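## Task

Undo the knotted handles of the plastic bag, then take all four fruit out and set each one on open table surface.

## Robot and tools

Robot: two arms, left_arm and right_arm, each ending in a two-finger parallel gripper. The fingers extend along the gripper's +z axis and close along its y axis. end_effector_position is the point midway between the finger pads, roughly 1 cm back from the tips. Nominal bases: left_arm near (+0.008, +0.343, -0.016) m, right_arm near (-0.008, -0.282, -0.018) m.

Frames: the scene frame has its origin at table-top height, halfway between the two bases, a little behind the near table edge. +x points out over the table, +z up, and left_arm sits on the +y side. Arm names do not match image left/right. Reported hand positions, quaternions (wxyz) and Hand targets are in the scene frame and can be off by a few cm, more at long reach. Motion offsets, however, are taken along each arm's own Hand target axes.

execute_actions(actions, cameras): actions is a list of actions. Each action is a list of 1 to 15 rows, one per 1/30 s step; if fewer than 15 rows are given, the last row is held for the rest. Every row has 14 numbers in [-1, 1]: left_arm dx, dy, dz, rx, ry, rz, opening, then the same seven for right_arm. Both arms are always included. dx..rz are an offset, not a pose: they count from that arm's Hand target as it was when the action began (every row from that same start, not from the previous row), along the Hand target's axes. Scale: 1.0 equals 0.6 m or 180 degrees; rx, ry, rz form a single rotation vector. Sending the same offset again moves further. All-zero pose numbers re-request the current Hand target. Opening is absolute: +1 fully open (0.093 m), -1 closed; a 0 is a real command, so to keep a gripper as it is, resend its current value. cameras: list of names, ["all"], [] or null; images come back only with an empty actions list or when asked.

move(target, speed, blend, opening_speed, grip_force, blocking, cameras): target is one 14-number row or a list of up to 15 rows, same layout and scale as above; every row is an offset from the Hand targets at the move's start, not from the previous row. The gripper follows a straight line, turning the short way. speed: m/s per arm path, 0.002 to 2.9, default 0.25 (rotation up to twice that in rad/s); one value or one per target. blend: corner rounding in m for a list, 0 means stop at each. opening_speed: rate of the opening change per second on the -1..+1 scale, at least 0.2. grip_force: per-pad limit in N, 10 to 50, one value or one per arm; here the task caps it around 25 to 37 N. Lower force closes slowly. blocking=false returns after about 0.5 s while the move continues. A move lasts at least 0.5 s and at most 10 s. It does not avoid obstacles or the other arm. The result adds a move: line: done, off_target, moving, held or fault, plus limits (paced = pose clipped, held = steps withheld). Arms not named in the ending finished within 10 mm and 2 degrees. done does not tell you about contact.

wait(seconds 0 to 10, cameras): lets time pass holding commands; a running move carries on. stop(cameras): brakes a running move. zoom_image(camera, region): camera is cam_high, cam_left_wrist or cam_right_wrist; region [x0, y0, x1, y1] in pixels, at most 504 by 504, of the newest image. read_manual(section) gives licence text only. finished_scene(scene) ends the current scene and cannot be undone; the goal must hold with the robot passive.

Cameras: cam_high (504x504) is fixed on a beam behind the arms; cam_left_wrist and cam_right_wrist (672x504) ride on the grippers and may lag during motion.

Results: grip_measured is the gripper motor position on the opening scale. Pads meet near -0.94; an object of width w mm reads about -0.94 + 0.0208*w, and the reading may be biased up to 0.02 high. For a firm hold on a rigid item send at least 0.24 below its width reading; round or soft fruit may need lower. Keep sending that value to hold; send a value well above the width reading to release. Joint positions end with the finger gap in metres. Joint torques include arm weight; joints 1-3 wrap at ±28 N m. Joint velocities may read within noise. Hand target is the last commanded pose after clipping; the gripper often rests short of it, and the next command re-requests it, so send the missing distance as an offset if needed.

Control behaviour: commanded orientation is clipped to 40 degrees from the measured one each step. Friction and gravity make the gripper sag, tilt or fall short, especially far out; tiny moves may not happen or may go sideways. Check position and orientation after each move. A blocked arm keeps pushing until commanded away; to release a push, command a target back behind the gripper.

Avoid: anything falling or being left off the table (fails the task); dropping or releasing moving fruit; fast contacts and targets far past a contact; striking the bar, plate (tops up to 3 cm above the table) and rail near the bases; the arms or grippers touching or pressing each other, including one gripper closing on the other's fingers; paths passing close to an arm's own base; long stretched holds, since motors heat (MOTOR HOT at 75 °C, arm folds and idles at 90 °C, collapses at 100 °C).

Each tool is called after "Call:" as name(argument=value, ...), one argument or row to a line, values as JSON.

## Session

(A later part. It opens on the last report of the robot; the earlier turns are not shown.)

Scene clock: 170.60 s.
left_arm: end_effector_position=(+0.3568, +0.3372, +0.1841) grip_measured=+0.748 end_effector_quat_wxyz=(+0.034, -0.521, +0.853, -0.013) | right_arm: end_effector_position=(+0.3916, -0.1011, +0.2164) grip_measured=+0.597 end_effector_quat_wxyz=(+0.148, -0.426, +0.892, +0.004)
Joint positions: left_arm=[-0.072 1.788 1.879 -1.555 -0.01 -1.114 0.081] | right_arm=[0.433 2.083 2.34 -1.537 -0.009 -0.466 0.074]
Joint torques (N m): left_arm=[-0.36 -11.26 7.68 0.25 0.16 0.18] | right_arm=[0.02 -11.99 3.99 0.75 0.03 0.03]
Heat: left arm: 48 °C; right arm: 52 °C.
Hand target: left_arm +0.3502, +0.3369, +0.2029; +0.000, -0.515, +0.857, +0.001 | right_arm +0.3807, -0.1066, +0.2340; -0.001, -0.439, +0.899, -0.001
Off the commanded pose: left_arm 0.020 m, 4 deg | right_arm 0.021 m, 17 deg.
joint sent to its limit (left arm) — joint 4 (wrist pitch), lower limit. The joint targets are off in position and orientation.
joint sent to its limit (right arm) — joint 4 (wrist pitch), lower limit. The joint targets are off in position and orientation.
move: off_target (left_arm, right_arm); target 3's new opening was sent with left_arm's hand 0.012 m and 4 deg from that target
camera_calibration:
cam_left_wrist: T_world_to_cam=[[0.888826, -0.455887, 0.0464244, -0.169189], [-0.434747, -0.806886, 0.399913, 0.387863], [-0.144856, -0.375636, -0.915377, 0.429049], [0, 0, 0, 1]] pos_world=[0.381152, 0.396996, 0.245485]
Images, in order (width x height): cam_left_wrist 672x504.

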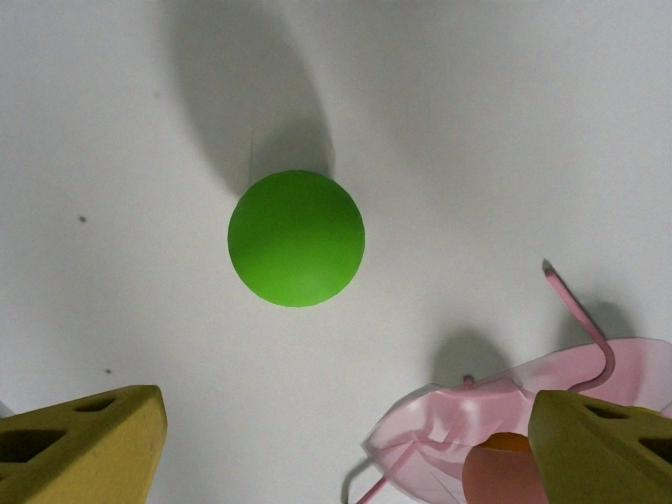

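Call:
move(
  target=[
    [0.25,-0.17,-0.03,0,0,0,1,0.1,-0.1,0,0,0,0,0.6],
  ],
  cameras=["cam_left_wrist"],
)

Call:
zoom_image(
  camera="cam_left_wrist",
  region=[150, 100, 600, 500],
)

Scene clock: 172.43 s.
left_arm: end_effector_position=(+0.3728, +0.1548, +0.2106) grip_measured=+1.000 end_effector_quat_wxyz=(+0.057, -0.503, +0.857, -0.093) | right_arm: end_effector_position=(+0.4029, -0.1881, +0.2179) grip_measured=+0.597 end_effector_quat_wxyz=(+0.136, -0.426, +0.894, -0.022)
Joint positions: left_arm=[-0.541 1.952 2.191 -1.559 -0.01 -1.546 0.093] | right_arm=[0.233 2.019 2.256 -1.537 -0.009 -0.664 0.074]
Joint velocities: left_arm=[within noise] | right_arm=[-0.007 0.007 -0.002 0.022 -0.022 0.168 0.001]
Joint torques (N m): left_arm=[-0.21 -9.69 7.8 0.57 0.01 -0.3] | right_arm=[0.23 -11.47 4.12 0.75 0.07 0.01]
Heat: left arm: 48 °C; right arm: 52 °C.
Hand target: left_arm +0.3699, +0.1565, +0.2208; +0.000, -0.515, +0.857, +0.000 | right_arm +0.3911, -0.1908, +0.2342; -0.001, -0.439, +0.899, -0.001
Off the commanded pose: left_arm 0.011 m, 13 deg | right_arm 0.020 m, 16 deg.
joint sent to its limit (left arm) — joint 4 (wrist pitch), lower limit. The joint targets are off in position and orientation.
joint sent to its limit (right arm) — joint 4 (wrist pitch), lower limit. The joint targets are off in position and orientation.
move: off_target (left_arm, right_arm)
camera_calibration:
cam_left_wrist: T_world_to_cam=[[0.855099, -0.476306, 0.204788, -0.285419], [-0.515847, -0.741961, 0.428246, 0.251178], [-0.0520317, -0.471832, -0.880152, 0.35996], [0, 0, 0, 1]] pos_world=[0.392361, 0.220258, 0.267704]
Images, in order (width x height): cam_left_wrist 672x504.

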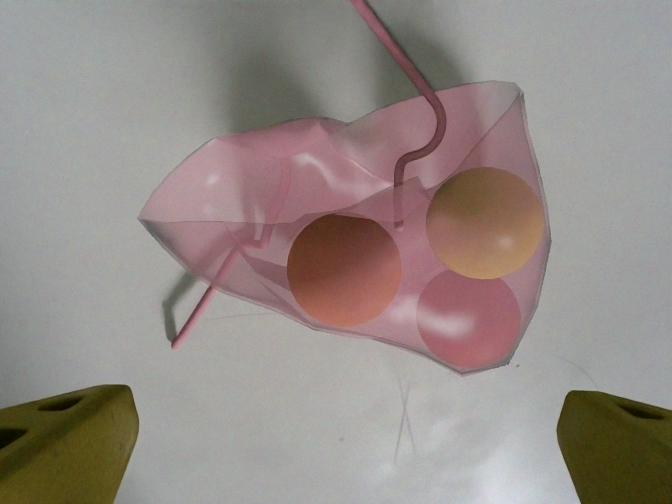

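Scaled by 1.120 from the camera's 672x504 image, which has a finer 960x720 frame.

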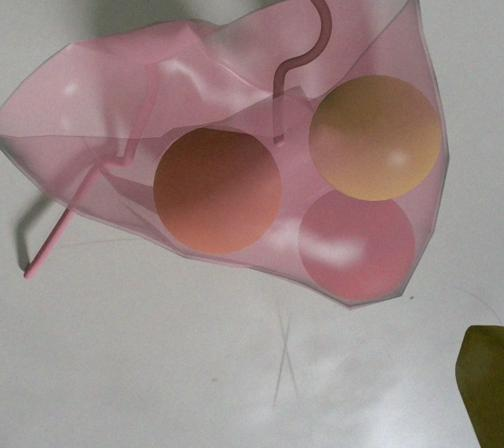

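Call:
move(
  target=[
    [0.014,-0.06,0.17,0,0,0,1,0,0,0,0,0,0,0.6],
  ],
  cameras=["cam_left_wrist"],
  speed=0.15,
)

Scene clock: 174.47 s.
left_arm: end_effector_position=(+0.4008, +0.1355, +0.1053) grip_measured=+1.000 end_effector_quat_wxyz=(-0.003, -0.511, +0.860, +0.004) | right_arm: end_effector_position=(+0.4029, -0.1881, +0.2179) grip_measured=+0.597 end_effector_quat_wxyz=(+0.136, -0.426, +0.894, -0.022)
Joint positions: left_arm=[-0.547 2.269 2.28 -1.56 -0.01 -1.566 0.093] | right_arm=[0.233 2.019 2.256 -1.537 -0.009 -0.664 0.074]
Joint torques (N m): left_arm=[-1.13 -13.08 7.73 0.12 0.03 -0.32] | right_arm=[0.21 -11.51 4.08 0.74 0.03 -0.01]
Heat: left arm: 48 °C; right arm: 53 °C.
Hand target: left_arm +0.3977, +0.1323, +0.1187; +0.000, -0.515, +0.857, +0.000 | right_arm +0.3911, -0.1908, +0.2342; -0.001, -0.439, +0.899, -0.001
Off the commanded pose: left_arm 0.014 m, 1 deg | right_arm 0.020 m, 16 deg.
joint sent to its limit (left arm) — joint 4 (wrist pitch), lower limit. The joint targets are off in position, not in orientation.
joint sent to its limit (right arm) — joint 4 (wrist pitch), lower limit. The joint targets are off in position and orientation.
move: off_target (left_arm, right_arm)
camera_calibration:
cam_left_wrist: T_world_to_cam=[[0.878742, -0.476746, -0.0229261, -0.282453], [-0.418826, -0.79324, 0.44199, 0.263072], [-0.228903, -0.378793, -0.896727, 0.319681], [0, 0, 0, 1]] pos_world=[0.431561, 0.195114, 0.163916]
Images, in order (width x height): cam_left_wrist 672x504.

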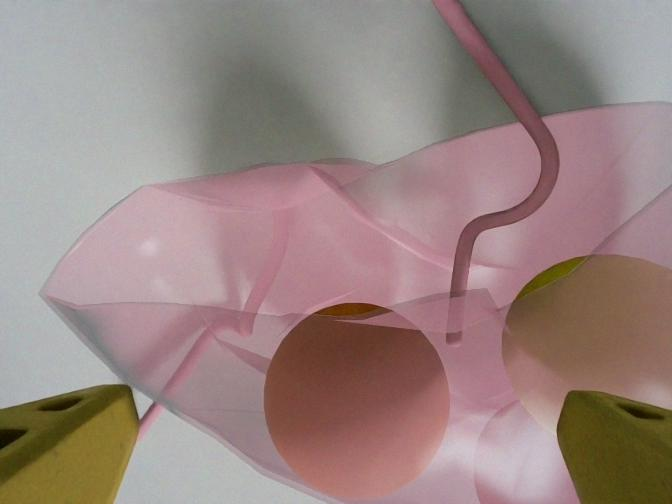

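Call:
move(
  target=[
    [-0.018,0,0.02,0,0,0,1,0,0,0,0,0,0,0.6],
    [-0.018,0,0.113,0,0,0,1,0,0,0,0,0,0,0.6],
  ],
  cameras=["cam_left_wrist"],
  speed=0.12,
)

Scene clock: 176.77 s.
left_arm: end_effector_position=(+0.3948, +0.1453, +0.0308) grip_measured=+1.000 end_effector_quat_wxyz=(-0.019, -0.517, +0.855, +0.031) | right_arm: end_effector_position=(+0.4029, -0.1881, +0.2179) grip_measured=+0.597 end_effector_quat_wxyz=(+0.136, -0.426, +0.894, -0.022)
Joint positions: left_arm=[-0.532 2.269 1.981 -1.322 -0.01 -1.566 0.093] | right_arm=[0.233 2.019 2.256 -1.537 -0.009 -0.664 0.074]
Joint torques (N m): left_arm=[0.02 -16.73 5.35 0.41 0.05 -0.02] | right_arm=[0.24 -11.49 3.96 0.72 0.09 0.05]
Heat: left arm: 49 °C; right arm: 54 °C.
Hand target: left_arm +0.4027, +0.1419, +0.0509; +0.000, -0.515, +0.857, +0.001 | right_arm +0.3911, -0.1908, +0.2342; -0.001, -0.439, +0.899, -0.001
Off the commanded pose: left_arm 0.022 m, 4 deg | right_arm 0.020 m, 16 deg.
joint sent to its limit (right arm) — joint 4 (wrist pitch), lower limit. The joint targets are off in position and orientation.
move: off_target (left_arm, right_arm)
camera_calibration:
cam_left_wrist: T_world_to_cam=[[0.882829, -0.461973, -0.0848183, -0.276021], [-0.382719, -0.812209, 0.440277, 0.289754], [-0.272286, -0.356228, -0.893847, 0.268964], [0, 0, 0, 1]] pos_world=[0.427809, 0.203638, 0.0894287]
Images, in order (width x height): cam_left_wrist 672x504.

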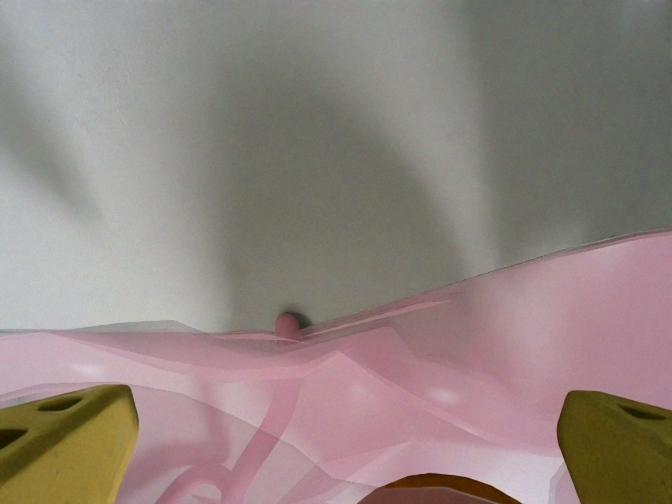

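Call:
move(
  target=[
    [0,-0.035,-0.025,0,0,0,1,0,0,0,0,0,0,0.6],
    [0.05,-0.035,-0.025,0,0,0,1,0,0,0,0,0,0,0.6],
  ],
  cameras=["cam_left_wrist"],
  speed=0.08,
)

Scene clock: 179.23 s.
left_arm: end_effector_position=(+0.4081, +0.1076, +0.0565) grip_measured=+1.000 end_effector_quat_wxyz=(-0.002, -0.509, +0.861, +0.001) | right_arm: end_effector_position=(+0.4029, -0.1881, +0.2179) grip_measured=+0.597 end_effector_quat_wxyz=(+0.136, -0.426, +0.894, -0.022)
Joint positions: left_arm=[-0.592 2.338 2.204 -1.408 -0.01 -1.606 0.093] | right_arm=[0.233 2.019 2.256 -1.537 -0.009 -0.664 0.074]
Joint torques (N m): left_arm=[-0.68 -12.42 8.42 0.03 0.02 -0.32] | right_arm=[0.14 -11.48 4.12 0.73 0.07 0.03]
Heat: left arm: 49 °C; right arm: 54 °C.
Hand target: left_arm +0.4072, +0.1055, +0.0659; +0.000, -0.515, +0.857, +0.000 | right_arm +0.3911, -0.1908, +0.2342; -0.001, -0.439, +0.899, -0.001
Off the commanded pose: left_arm 0.010 m, 1 deg | right_arm 0.020 m, 16 deg.
joint sent to its limit (right arm) — joint 4 (wrist pitch), lower limit. The joint targets are off in position and orientation.
move: off_target (right_arm)
camera_calibration:
cam_left_wrist: T_world_to_cam=[[0.876769, -0.480647, -0.0159686, -0.302436], [-0.424708, -0.789452, 0.443158, 0.26746], [-0.225609, -0.381765, -0.896301, 0.265953], [0, 0, 0, 1]] pos_world=[0.43876, 0.167313, 0.115018]
Images, in order (width x height): cam_left_wrist 672x504.

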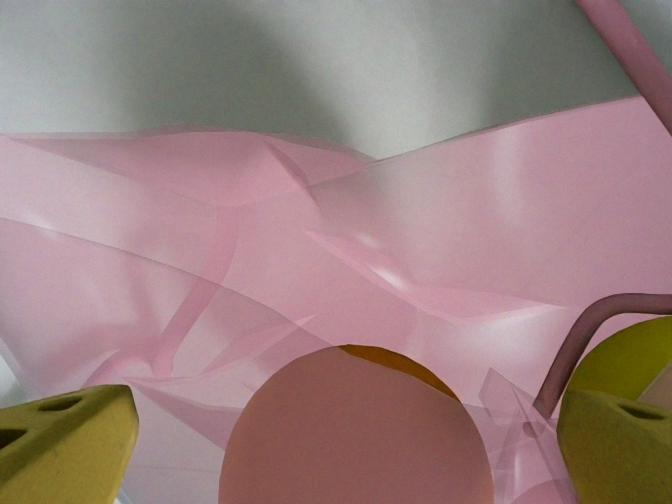

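Call:
move(
  target=[
    [0.035,0.0,0.02,0,0,0,1,0,0,0,0,0,0,0.6],
    [0.035,0.0,0.02,0,0,0,0.1,0,0,0,0,0,0,0.6],
    [0.035,0.0,0.02,0,0,0,-0.1,0,0,0,0,0,0,0.6],
  ],
  cameras=["cam_left_wrist"],
  speed=0.08,
  opening_speed=0.5,
)

Scene clock: 184.33 s.
left_arm: end_effector_position=(+0.3978, +0.0915, +0.0534) grip_measured=-0.098 end_effector_quat_wxyz=(-0.004, -0.511, +0.860, +0.004) | right_arm: end_effector_position=(+0.4029, -0.1881, +0.2179) grip_measured=+0.597 end_effector_quat_wxyz=(+0.136, -0.426, +0.894, -0.022)
Joint positions: left_arm=[-0.633 2.346 2.204 -1.408 -0.01 -1.652 0.041] | right_arm=[0.233 2.019 2.256 -1.537 -0.009 -0.664 0.074]
Joint torques (N m): left_arm=[-0.99 -12.68 5 0.44 0.03 -0.34] | right_arm=[0.18 -11.37 4.23 0.75 0.06 0.05]
Motor temperatures (°C): left_arm=[24 49 44 32 24 25 29] | right_arm=[25 55 36 33 26 24 26]
Heat: left arm: 49 °C; right arm: 55 °C.
Hand target: left_arm +0.3973, +0.0870, +0.0539; +0.000, -0.515, +0.857, +0.001 | right_arm +0.3911, -0.1908, +0.2342; -0.001, -0.439, +0.899, -0.001
Off the commanded pose: left_arm 0.005 m, 1 deg | right_arm 0.020 m, 16 deg.
joint sent to its limit (right arm) — joint 4 (wrist pitch), lower limit. The joint targets are off in position and orientation.
move: off_target (right_arm)
camera_calibration:
cam_left_wrist: T_world_to_cam=[[0.878881, -0.476473, -0.0232811, -0.301999], [-0.418044, -0.792777, 0.443559, 0.24939], [-0.229801, -0.380103, -0.895943, 0.256234], [0, 0, 0, 1]] pos_world=[0.42856, 0.151211, 0.11192]
Images, in order (width x height): cam_left_wrist 672x504.

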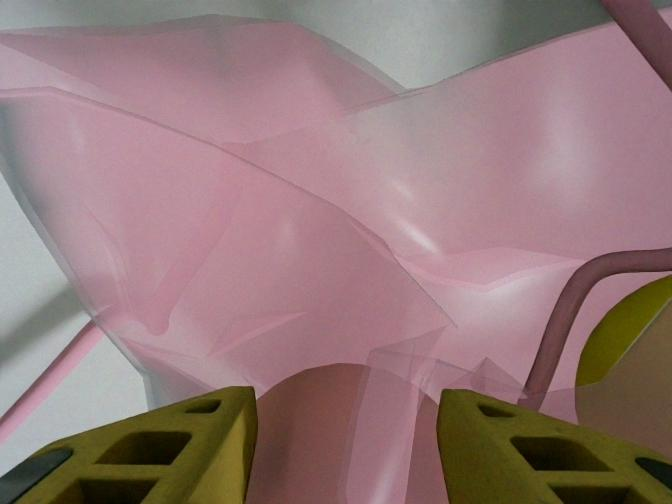

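Call:
move(
  target=[
    [0,0,0,0,0,0,1,0,0,0,0,0,0,0.6],
    [0,0,-0.25,0,0,0,1,0,0,0,0,0,0,0.6],
    [-0.25,0.15,-0.25,0,0,0,1,0,0,0,0,0,0,0.6],
  ],
  cameras=["cam_left_wrist","cam_high","cam_right_wrist"],
  speed=0.12,
)

Call:
zoom_image(
  camera="cam_high",
  region=[170, 170, 350, 320],
)

Scene clock: 189.83 s.
left_arm: end_effector_position=(+0.3998, +0.2604, +0.1868) grip_measured=+1.000 end_effector_quat_wxyz=(+0.049, -0.524, +0.849, -0.047) | right_arm: end_effector_position=(+0.4029, -0.1881, +0.2179) grip_measured=+0.597 end_effector_quat_wxyz=(+0.136, -0.426, +0.894, -0.022)
Joint positions: left_arm=[-0.264 1.955 2.112 -1.557 -0.002 -1.316 0.093] | right_arm=[0.233 2.019 2.256 -1.537 -0.009 -0.664 0.074]
Joint torques (N m): left_arm=[-0.43 -13.82 5.05 0.37 0.06 0.16] | right_arm=[0.2 -11.56 4.03 0.72 0.04 0.02]
Motor temperatures (°C): left_arm=[24 51 44 32 24 25 29] | right_arm=[25 56 36 33 26 24 26]
Heat: left arm: 51 °C; right arm: 56 °C.
Hand target: left_arm +0.3884, +0.2616, +0.2041; +0.000, -0.515, +0.857, +0.000 | right_arm +0.3911, -0.1908, +0.2342; -0.001, -0.439, +0.899, -0.001
Off the commanded pose: left_arm 0.021 m, 8 deg | right_arm 0.020 m, 16 deg.
joint sent to its limit (left arm) — joint 4 (wrist pitch), lower limit. The joint targets are off in position and orientation.
joint sent to its limit (right arm) — joint 4 (wrist pitch), lower limit. The joint targets are off in position and orientation.
move: off_target (left_arm, right_arm)
camera_calibration:
cam_left_wrist: T_world_to_cam=[[0.887841, -0.444663, 0.118376, -0.258567], [-0.451867, -0.793926, 0.406813, 0.345576], [-0.0869131, -0.414676, -0.905809, 0.39411], [0, 0, 0, 1]] pos_world=[0.419975, 0.322814, 0.247012]
cam_right_wrist: T_world_to_cam=[[0.764555, -0.62748, 0.147393, -0.460273], [-0.644207, -0.736335, 0.206902, 0.113638], [-0.0212966, -0.25314, -0.967195, 0.25966], [0, 0, 0, 1]] pos_world=[0.43064, -0.139406, 0.29547]

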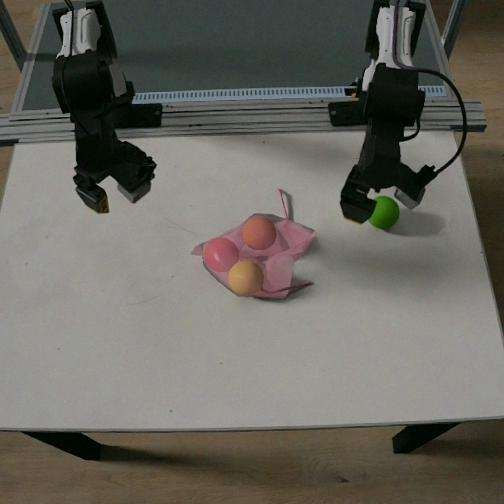

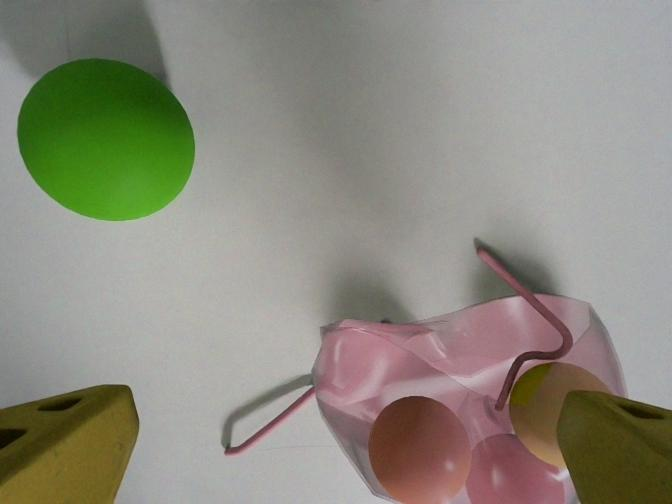

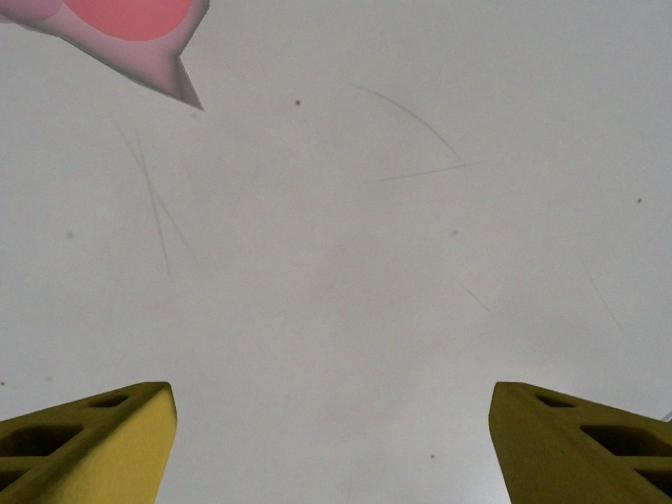

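Scaled by 2.800 from the camera's 504x504 image, which has a finer 720x720 frame.

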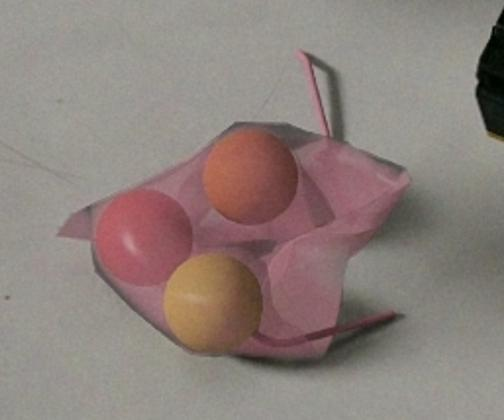

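Call:
move(
  target=[0,0,0,0,0,0,1,-0.265,0.124,0.107,0,0,-0.183,1],
  cameras=["cam_right_wrist"],
  speed=0.2,
)

Scene clock: 192.83 s.
left_arm: end_effector_position=(+0.3998, +0.2604, +0.1868) grip_measured=+1.000 end_effector_quat_wxyz=(+0.049, -0.524, +0.849, -0.047) | right_arm: end_effector_position=(+0.4307, -0.0205, +0.1710) grip_measured=+1.000 end_effector_quat_wxyz=(+0.162, -0.660, +0.734, -0.025)
Joint positions: left_arm=[-0.264 1.955 2.112 -1.557 -0.002 -1.316 0.093] | right_arm=[0.545 2.421 2.712 -1.54 -0.009 -0.928 0.093]
Joint torques (N m): left_arm=[-0.25 -13.81 5.12 0.38 0.07 0.15] | right_arm=[0.09 -8.75 6.54 0.88 0 0.01]
Motor temperatures (°C): left_arm=[24 51 44 32 24 25 29] | right_arm=[25 55 36 33 26 24 26]
Heat: left arm: 51 °C; right arm: 55 °C.
Hand target: left_arm +0.3884, +0.2616, +0.2041; +0.000, -0.515, +0.857, +0.000 | right_arm +0.4302, -0.0198, +0.1696; -0.001, -0.675, +0.737, -0.001
Off the commanded pose: left_arm 0.021 m, 8 deg | right_arm 0.002 m, 19 deg.
joint sent to its limit (left arm) — joint 4 (wrist pitch), lower limit. The joint targets are off in position and orientation.
joint sent to its limit (right arm) — joint 4 (wrist pitch), lower limit. The joint targets are off in position and orientation.
move: off_target (left_arm, right_arm)
camera_calibration:
cam_right_wrist: T_world_to_cam=[[0.963155, -0.117088, 0.242122, -0.4607], [-0.171957, -0.960305, 0.219649, 0.0545019], [0.206792, -0.253191, -0.945056, 0.155401], [0, 0, 0, 1]] pos_world=[0.420962, 0.0377423, 0.246437]
Images, in order (width x height): cam_right_wrist 672x504.

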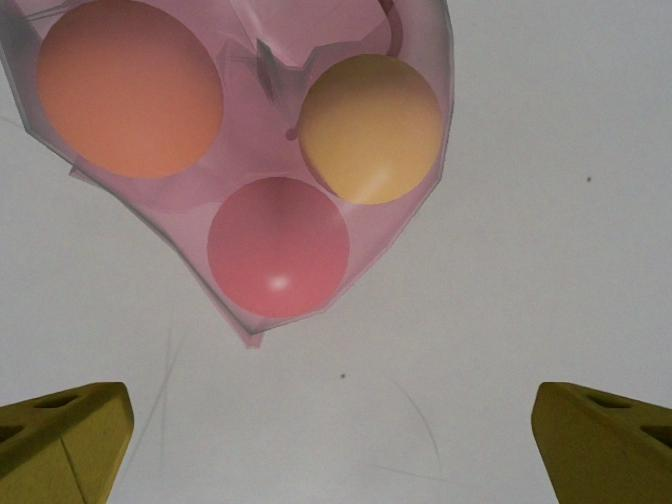

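Call:
move(
  target=[
    [0,0,0,0,0,0,1,-0.018,0,0.213,0,0,0,1],
    [0,0,0,0,0,0,1,-0.018,0,0.213,0,0,0,0.05],
    [0,0,0,0,0,0,1,-0.018,0,0.213,0,0,0,-0.15],
    [0,0,0,0,0,0,1,-0.018,0,0.03,0,0,0,-0.15],
  ],
  cameras=["cam_right_wrist","cam_high","cam_left_wrist"],
  speed=0.08,
  opening_speed=0.6,
)

Call:
zoom_image(
  camera="cam_high",
  region=[170, 170, 350, 320],
)

Scene clock: 201.87 s.
left_arm: end_effector_position=(+0.3998, +0.2604, +0.1868) grip_measured=+1.000 end_effector_quat_wxyz=(+0.049, -0.524, +0.849, -0.047) | right_arm: end_effector_position=(+0.4350, -0.0110, +0.1141) grip_measured=+0.415 end_effector_quat_wxyz=(-0.111, +0.668, -0.735, +0.015)
Joint positions: left_arm=[-0.264 1.955 2.112 -1.557 -0.002 -1.316 0.093] | right_arm=[0.555 2.55 2.736 -1.541 -0.009 -0.928 0.065]
Joint torques (N m): left_arm=[-0.32 -13.74 5.18 0.39 0.11 0.16] | right_arm=[0.77 -15.5 6.56 0.69 0.05 0.21]
Motor temperatures (°C): left_arm=[24 52 44 32 24 25 29] | right_arm=[25 55 36 33 26 24 26]
Heat: left arm: 52 °C; right arm: 55 °C.
Hand target: left_arm +0.3884, +0.2616, +0.2041; +0.000, -0.515, +0.857, +0.000 | right_arm +0.4311, -0.0091, +0.1516; -0.001, -0.675, +0.737, -0.001
Off the commanded pose: left_arm 0.021 m, 8 deg | right_arm 0.038 m, 13 deg.
joint sent to its limit (left arm) — joint 4 (wrist pitch), lower limit. The joint targets are off in position and orientation.
joint sent to its limit (right arm) — joint 4 (wrist pitch), lower limit. The joint targets are off in position and orientation.
move: off_target (left_arm, right_arm); target 2's new opening was sent with right_arm's hand 0.004 m and 5 deg from that target; target 3's new opening was sent with right_arm's hand 0.004 m and 5 deg from that target
camera_calibration:
cam_left_wrist: T_world_to_cam=[[0.887693, -0.444947, 0.118417, -0.258512], [-0.452138, -0.79377, 0.406817, 0.345683], [-0.0870164, -0.41467, -0.905802, 0.394159], [0, 0, 0, 1]] pos_world=[0.420074, 0.322815, 0.247012]
cam_right_wrist: T_world_to_cam=[[0.982509, -0.0952665, 0.159999, -0.448831], [-0.138454, -0.948305, 0.285568, 0.0548726], [0.124523, -0.302725, -0.944908, 0.138236], [0, 0, 0, 1]] pos_world=[0.431364, 0.0511251, 0.186763]

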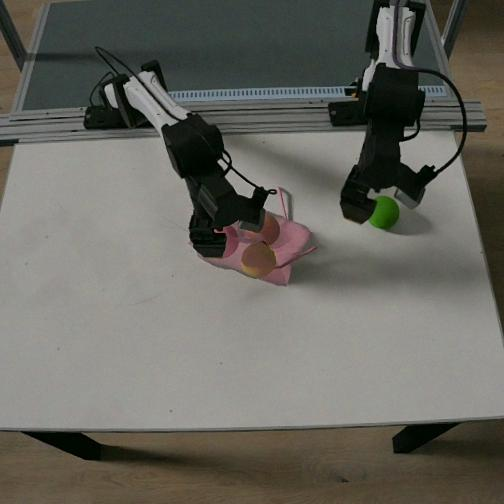

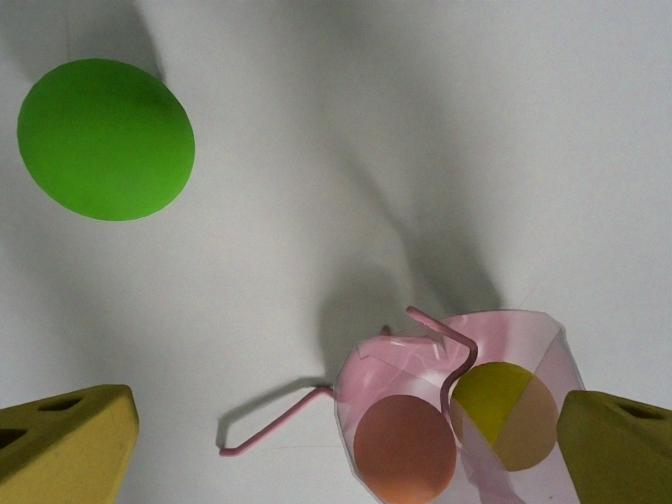

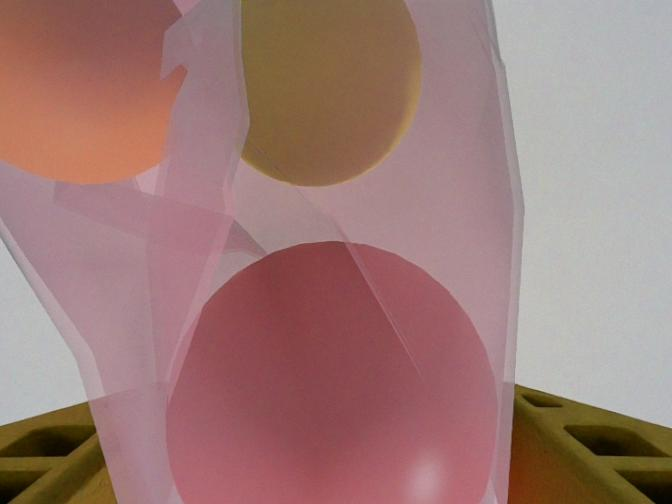

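Scaled by 2.800 from the camera's 504x504 image, which has a finer 720x720 frame.

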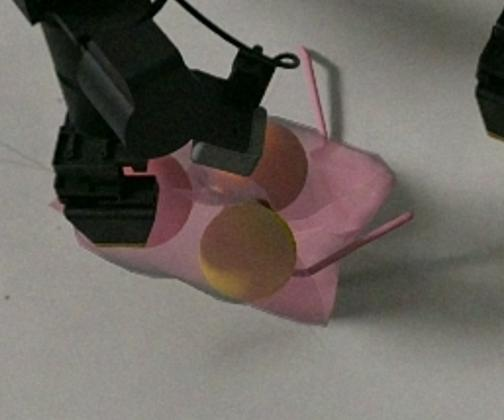

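Call:
move(
  target=[
    [0,0,0,0,0,0,1,0,0,-0.06,0,0,0,-0.15],
    [0,0,0,0,0,0,1,0,0,-0.12,0,0,0,-0.15],
  ],
  cameras=["cam_high","cam_left_wrist"],
  speed=0.05,
)

Call:
zoom_image(
  camera="cam_high",
  region=[170, 170, 350, 320],
)

Call:
zoom_image(
  camera="cam_left_wrist",
  region=[250, 220, 650, 504],
)

Scene clock: 209.53 s.
left_arm: end_effector_position=(+0.3998, +0.2604, +0.1868) grip_measured=+1.000 end_effector_quat_wxyz=(+0.049, -0.524, +0.849, -0.047) | right_arm: end_effector_position=(+0.4379, -0.0049, +0.1821) grip_measured=+0.415 end_effector_quat_wxyz=(-0.195, +0.662, -0.723, +0.030)
Joint positions: left_arm=[-0.264 1.955 2.112 -1.557 -0.002 -1.316 0.093] | right_arm=[0.563 2.47 2.831 -1.542 -0.009 -0.928 0.065]
Joint torques (N m): left_arm=[-0.44 -13.78 5.18 0.39 0.08 0.16] | right_arm=[0.65 -15.49 6.52 1.03 0.03 0.24]
Motor temperatures (°C): left_arm=[24 53 44 31 24 25 29] | right_arm=[25 58 37 33 26 24 26]
Heat: left arm: 53 °C; right arm: 58 °C.
Hand target: left_arm +0.3884, +0.2616, +0.2041; +0.000, -0.515, +0.857, +0.000 | right_arm +0.4312, -0.0089, +0.2236; -0.001, -0.675, +0.737, -0.001
Off the commanded pose: left_arm 0.021 m, 8 deg | right_arm 0.042 m, 23 deg.
joint sent to its limit (left arm) — joint 4 (wrist pitch), lower limit. The joint targets are off in position and orientation.
joint sent to its limit (right arm) — joint 4 (wrist pitch), lower limit. The joint targets are off in position and orientation.
move: off_target (left_arm, right_arm)
camera_calibration:
cam_left_wrist: T_world_to_cam=[[0.887693, -0.444947, 0.118417, -0.258512], [-0.452138, -0.79377, 0.406817, 0.345683], [-0.0870164, -0.41467, -0.905802, 0.394159], [0, 0, 0, 1]] pos_world=[0.420074, 0.322815, 0.247012]
Images, in order (width x height): cam_high 504x504, cam_left_wrist 672x504.

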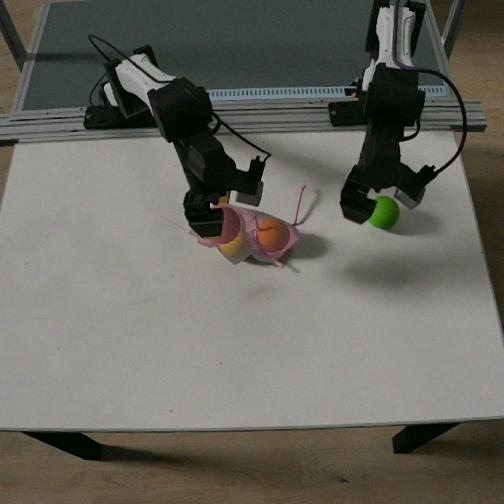

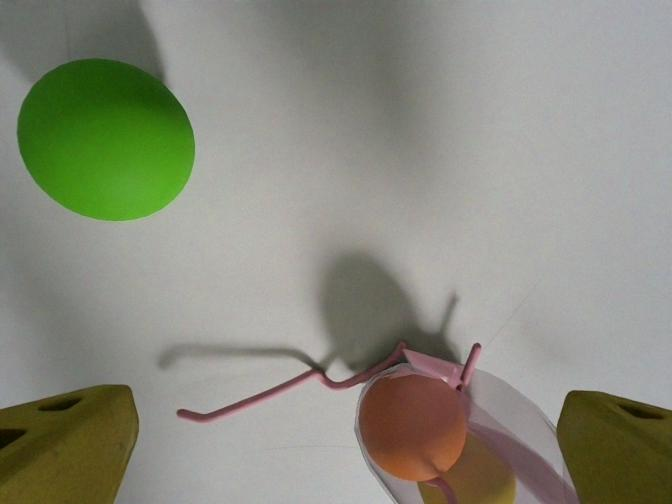

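Scaled by 2.800 from the camera's 504x504 image, which has a finer 720x720 frame.

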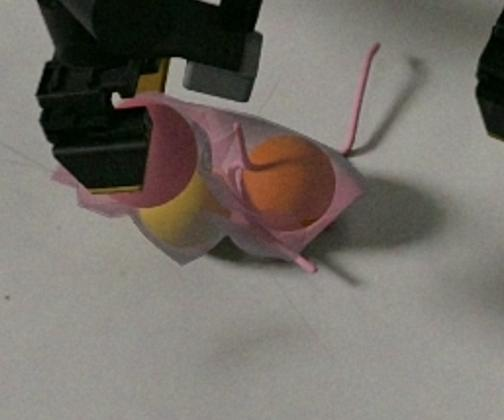

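Scaled by 1.260 from the camera's 672x504 image, which has a finer 960x720 frame.

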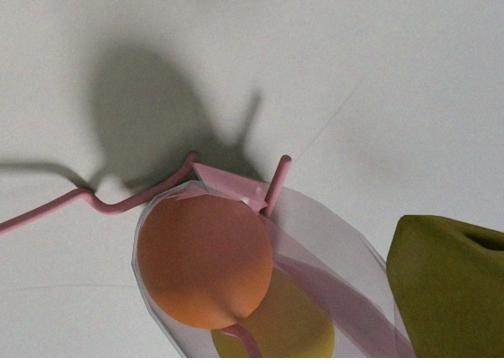

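Call:
move(
  target=[
    [0,0,0,0,0,0,1,0.05,0.08,-0.09,0,0,0,-0.15],
  ],
  cameras=["cam_high","cam_left_wrist"],
  speed=0.05,
)

Call:
zoom_image(
  camera="cam_high",
  region=[170, 150, 350, 300],
)

Call:
zoom_image(
  camera="cam_left_wrist",
  region=[250, 220, 650, 504],
)

Scene clock: 215.13 s.
left_arm: end_effector_position=(+0.3998, +0.2604, +0.1868) grip_measured=+1.000 end_effector_quat_wxyz=(+0.049, -0.524, +0.849, -0.047) | right_arm: end_effector_position=(+0.3937, -0.0301, +0.2513) grip_measured=+0.415 end_effector_quat_wxyz=(-0.223, +0.659, -0.717, +0.035)
Joint positions: left_arm=[-0.264 1.955 2.112 -1.557 -0.002 -1.316 0.093] | right_arm=[0.568 2.188 2.612 -1.546 -0.009 -0.926 0.065]
Joint torques (N m): left_arm=[-0.38 -13.86 5.24 0.42 0.07 0.17] | right_arm=[0.72 -13.07 4.21 1.2 0.04 0.28]
Motor temperatures (°C): left_arm=[24 54 44 31 24 25 29] | right_arm=[25 59 37 33 26 24 26]
Heat: left arm: 54 °C; right arm: 59 °C.
Hand target: left_arm +0.3884, +0.2616, +0.2041; +0.000, -0.515, +0.857, +0.000 | right_arm +0.3808, -0.0345, +0.2777; +0.001, +0.676, -0.737, +0.001
Off the commanded pose: left_arm 0.021 m, 8 deg | right_arm 0.030 m, 26 deg.
joint sent to its limit (left arm) — joint 4 (wrist pitch), lower limit. The joint targets are off in position and orientation.
joint sent to its limit (right arm) — joint 4 (wrist pitch), lower limit. The joint targets are off in position and orientation.
move: off_target (left_arm, right_arm)
camera_calibration:
cam_left_wrist: T_world_to_cam=[[0.887693, -0.444947, 0.118417, -0.258512], [-0.452138, -0.79377, 0.406817, 0.345683], [-0.0870164, -0.41467, -0.905802, 0.394159], [0, 0, 0, 1]] pos_world=[0.420074, 0.322815, 0.247012]
Images, in order (width x height): cam_high 504x504, cam_left_wrist 672x504.

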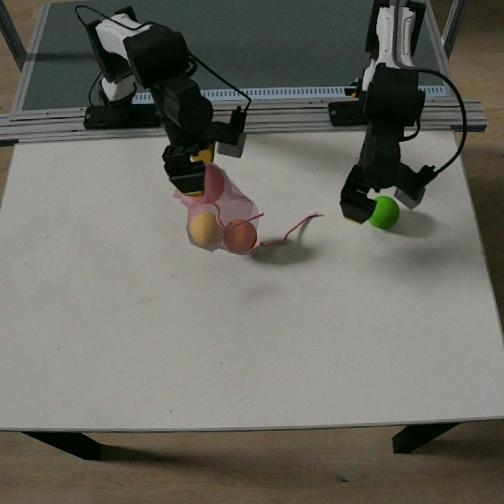

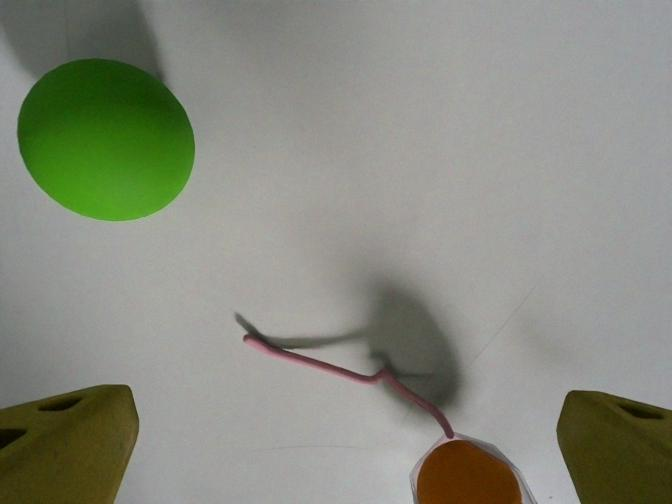

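Scaled by 2.800 from the camera's 504x504 image, which has a finer 720x720 frame.

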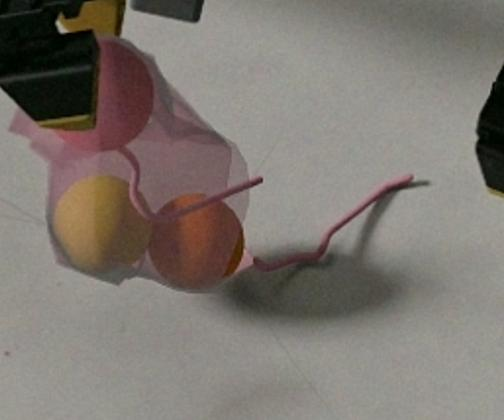

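Scaled by 1.260 from the camera's 672x504 image, which has a finer 960x720 frame.

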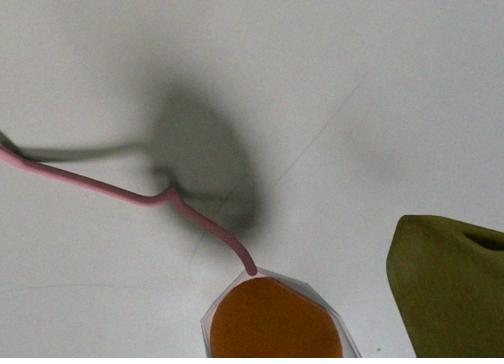

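Call:
execute_actions(
  actions=[],
)

Scene clock: 215.57 s.
left_arm: end_effector_position=(+0.3998, +0.2604, +0.1868) grip_measured=+1.000 end_effector_quat_wxyz=(+0.049, -0.524, +0.849, -0.047) | right_arm: end_effector_position=(+0.3937, -0.0301, +0.2513) grip_measured=+0.415 end_effector_quat_wxyz=(-0.223, +0.659, -0.717, +0.035)
Joint positions: left_arm=[-0.264 1.955 2.112 -1.557 -0.002 -1.316 0.093] | right_arm=[0.568 2.188 2.612 -1.546 -0.009 -0.926 0.065]
Joint velocities: within noise
Joint torques (N m): left_arm=[-0.35 -13.72 5.26 0.36 0.07 0.18] | right_arm=[0.83 -13.26 4.05 1.24 0.01 0.3]
Motor temperatures (°C): left_arm=[24 54 44 31 24 25 29] | right_arm=[25 59 37 33 26 24 26]
Heat: left arm: 54 °C; right arm: 59 °C.
Hand target: left_arm +0.3884, +0.2616, +0.2041; +0.000, -0.515, +0.857, +0.000 | right_arm +0.3808, -0.0345, +0.2777; +0.001, +0.676, -0.737, +0.001
Tool commands: left_gripper/opening=+1.0 right_gripper/opening=-0.15
Off the commanded pose: left_arm 0.021 m, 8 deg | right_arm 0.030 m, 26 deg.
camera_calibration:
cam_left_wrist: T_world_to_cam=[[0.887693, -0.444947, 0.118417, -0.258512], [-0.452138, -0.79377, 0.406817, 0.345683], [-0.0870164, -0.41467, -0.905802, 0.394159], [0, 0, 0, 1]] pos_world=[0.420074, 0.322815, 0.247012]
cam_right_wrist: T_world_to_cam=[[0.934096, -0.11657, 0.337455, -0.458246], [-0.171009, -0.975798, 0.136285, 0.0413875], [0.313402, -0.185011, -0.931424, 0.193072], [0, 0, 0, 1]] pos_world=[0.374615, 0.0226886, 0.328829]

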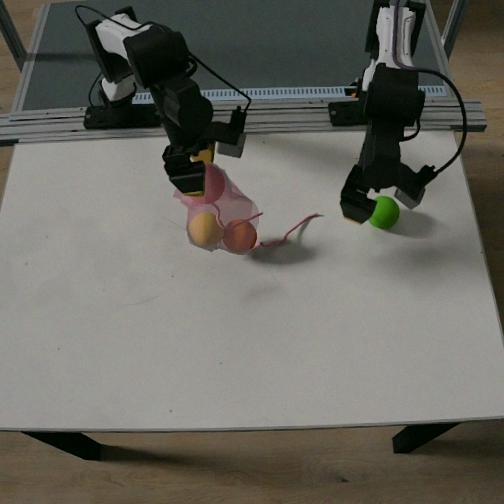

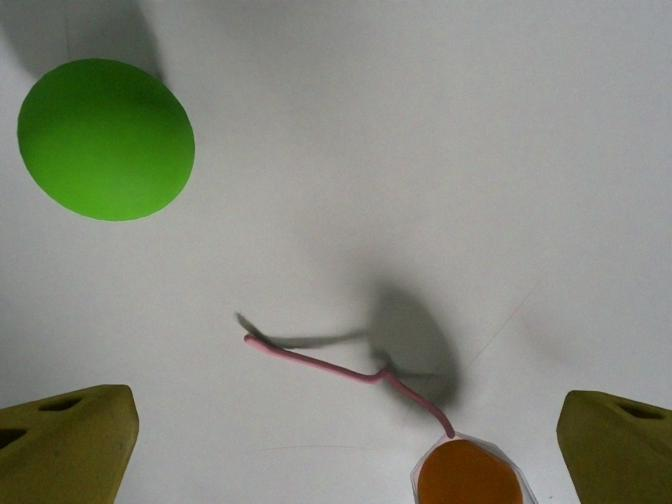

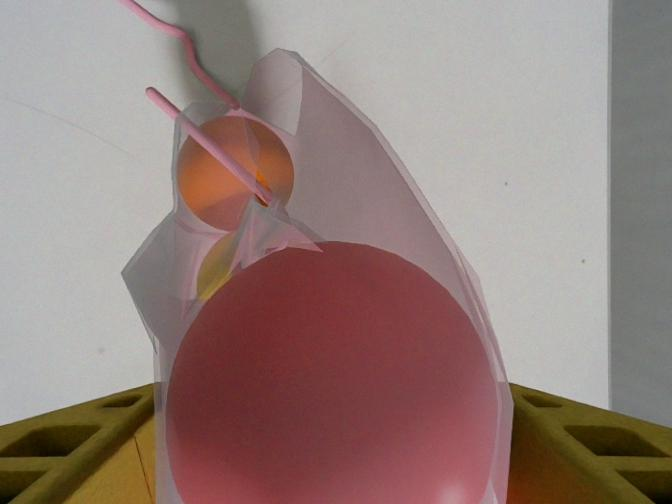

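Call:
move(
  target=[0.12,0,0,0,0,0,1,0,0,0,0,0,0,-0.15],
  cameras=["all"],
)

Scene clock: 217.10 s.
left_arm: end_effector_position=(+0.3647, +0.1930, +0.1882) grip_measured=+1.000 end_effector_quat_wxyz=(+0.034, -0.505, +0.861, -0.051) | right_arm: end_effector_position=(+0.3937, -0.0301, +0.2513) grip_measured=+0.415 end_effector_quat_wxyz=(-0.223, +0.659, -0.717, +0.035)
Joint positions: left_arm=[-0.458 1.909 2.052 -1.557 -0.004 -1.466 0.093] | right_arm=[0.568 2.188 2.612 -1.546 -0.009 -0.926 0.065]
Joint torques (N m): left_arm=[-0.31 -13.15 5.27 0.38 0.02 -0.34] | right_arm=[0.79 -13.19 4.08 1.18 0.03 0.26]
Motor temperatures (°C): left_arm=[24 54 44 31 24 25 29] | right_arm=[25 59 37 33 26 24 26]
Heat: left arm: 54 °C; right arm: 59 °C.
Hand target: left_arm +0.3546, +0.1980, +0.2040; +0.000, -0.515, +0.857, +0.000 | right_arm +0.3808, -0.0345, +0.2777; +0.001, +0.676, -0.737, +0.001
Off the commanded pose: left_arm 0.019 m, 7 deg | right_arm 0.030 m, 26 deg.
joint sent to its limit (left arm) — joint 4 (wrist pitch), lower limit. The joint targets are off in position and orientation.
joint sent to its limit (right arm) — joint 4 (wrist pitch), lower limit. The joint targets are off in position and orientation.
move: off_target (left_arm, right_arm)
camera_calibration:
cam_left_wrist: T_world_to_cam=[[0.868613, -0.483125, 0.110011, -0.241464], [-0.47962, -0.764058, 0.431487, 0.275421], [-0.124407, -0.427558, -0.895387, 0.378562], [0, 0, 0, 1]] pos_world=[0.388931, 0.255637, 0.246683]
cam_right_wrist: T_world_to_cam=[[0.934096, -0.11657, 0.337455, -0.458246], [-0.171009, -0.975798, 0.136285, 0.0413875], [0.313402, -0.185011, -0.931424, 0.193072], [0, 0, 0, 1]] pos_world=[0.374615, 0.0226886, 0.328829]

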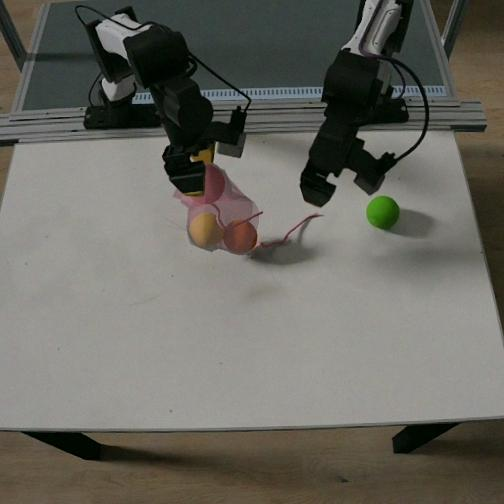

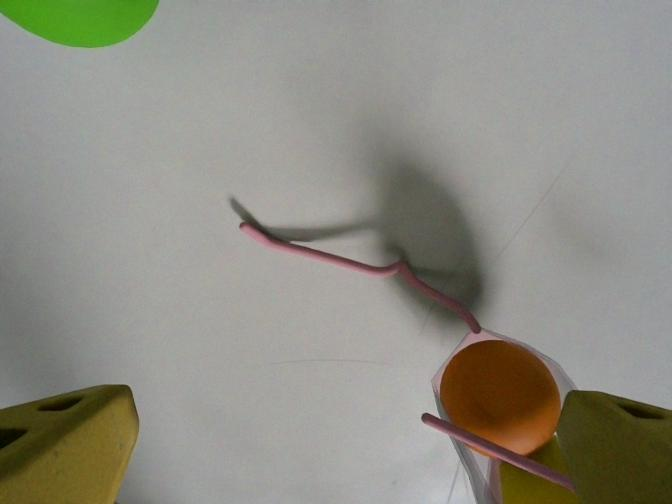

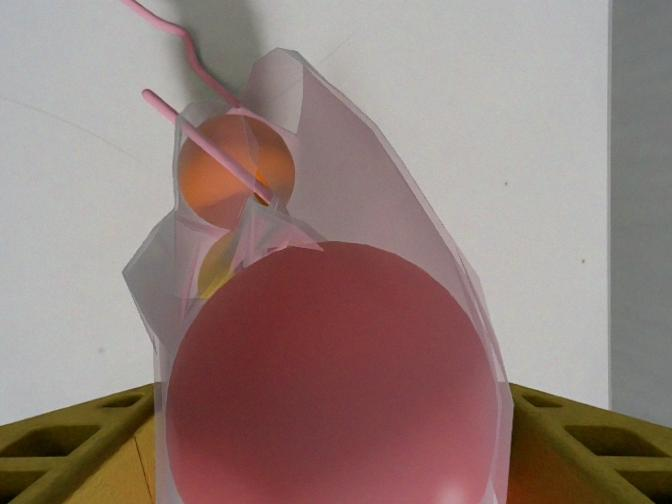

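Call:
move(
  target=[
    [0,0,0,0,0,0,1,0.1333,0,0.1,0,0,0,-0.15],
    [0,0,0,0,0,0,1,0.2,0,0.29,0,0,0,-0.15],
  ],
  blend=0.02,
  speed=0.1,
  cameras=["all"],
)

Scene clock: 226.77 s.
left_arm: end_effector_position=(+0.3647, +0.1930, +0.1882) grip_measured=+1.000 end_effector_quat_wxyz=(+0.034, -0.506, +0.861, -0.051) | right_arm: end_effector_position=(+0.3682, -0.1526, +0.0971) grip_measured=+0.415 end_effector_quat_wxyz=(-0.009, -0.671, +0.742, +0.012)
Joint positions: left_arm=[-0.458 1.909 2.052 -1.557 -0.004 -1.466 0.093] | right_arm=[0.338 2.108 1.926 -1.422 -0.009 -1.141 0.065]
Joint torques (N m): left_arm=[-0.31 -13.07 5.24 0.37 0.03 -0.31] | right_arm=[-0.17 -10.19 4.46 0.38 0.07 0.03]
Motor temperatures (°C): left_arm=[24 54 43 31 24 25 29] | right_arm=[25 60 36 33 26 24 26]
Heat: left arm: 54 °C; right arm: 60 °C.
Hand target: left_arm +0.3546, +0.1980, +0.2040; +0.000, -0.515, +0.857, +0.000 | right_arm +0.3702, -0.1544, +0.1040; -0.001, -0.676, +0.737, -0.001
Off the commanded pose: left_arm 0.019 m, 7 deg | right_arm 0.007 m, 2 deg.
joint sent to its limit (left arm) — joint 4 (wrist pitch), lower limit. The joint targets are off in position and orientation.
move: off_target (left_arm)
camera_calibration:
cam_left_wrist: T_world_to_cam=[[0.868812, -0.482753, 0.110072, -0.241653], [-0.47931, -0.764219, 0.431546, 0.275326], [-0.124211, -0.427691, -0.89535, 0.378511], [0, 0, 0, 1]] pos_world=[0.388932, 0.255637, 0.246683]
cam_right_wrist: T_world_to_cam=[[0.995038, -0.0905184, -0.0412951, -0.378356], [-0.0648411, -0.90479, 0.420893, -0.117475], [-0.0754619, -0.416127, -0.90617, 0.140249], [0, 0, 0, 1]] pos_world=[0.379445, -0.0821774, 0.16091]

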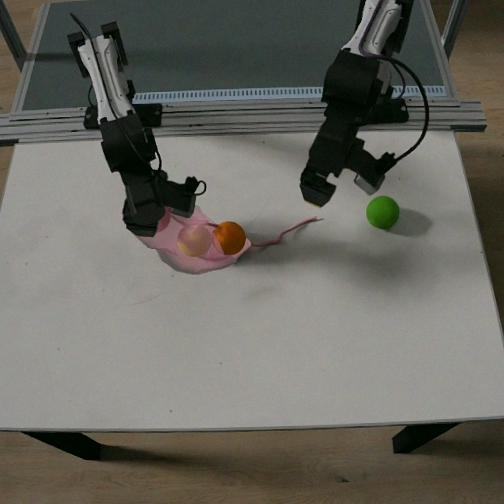

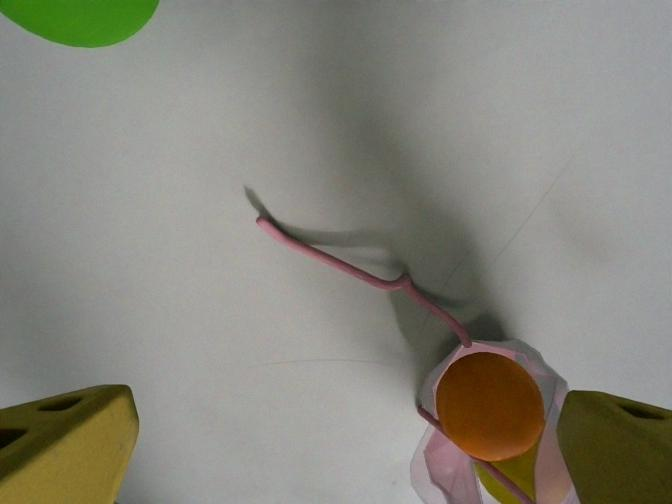

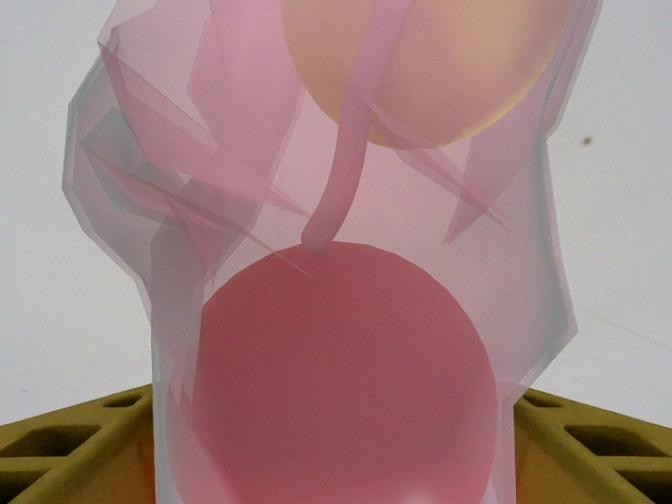

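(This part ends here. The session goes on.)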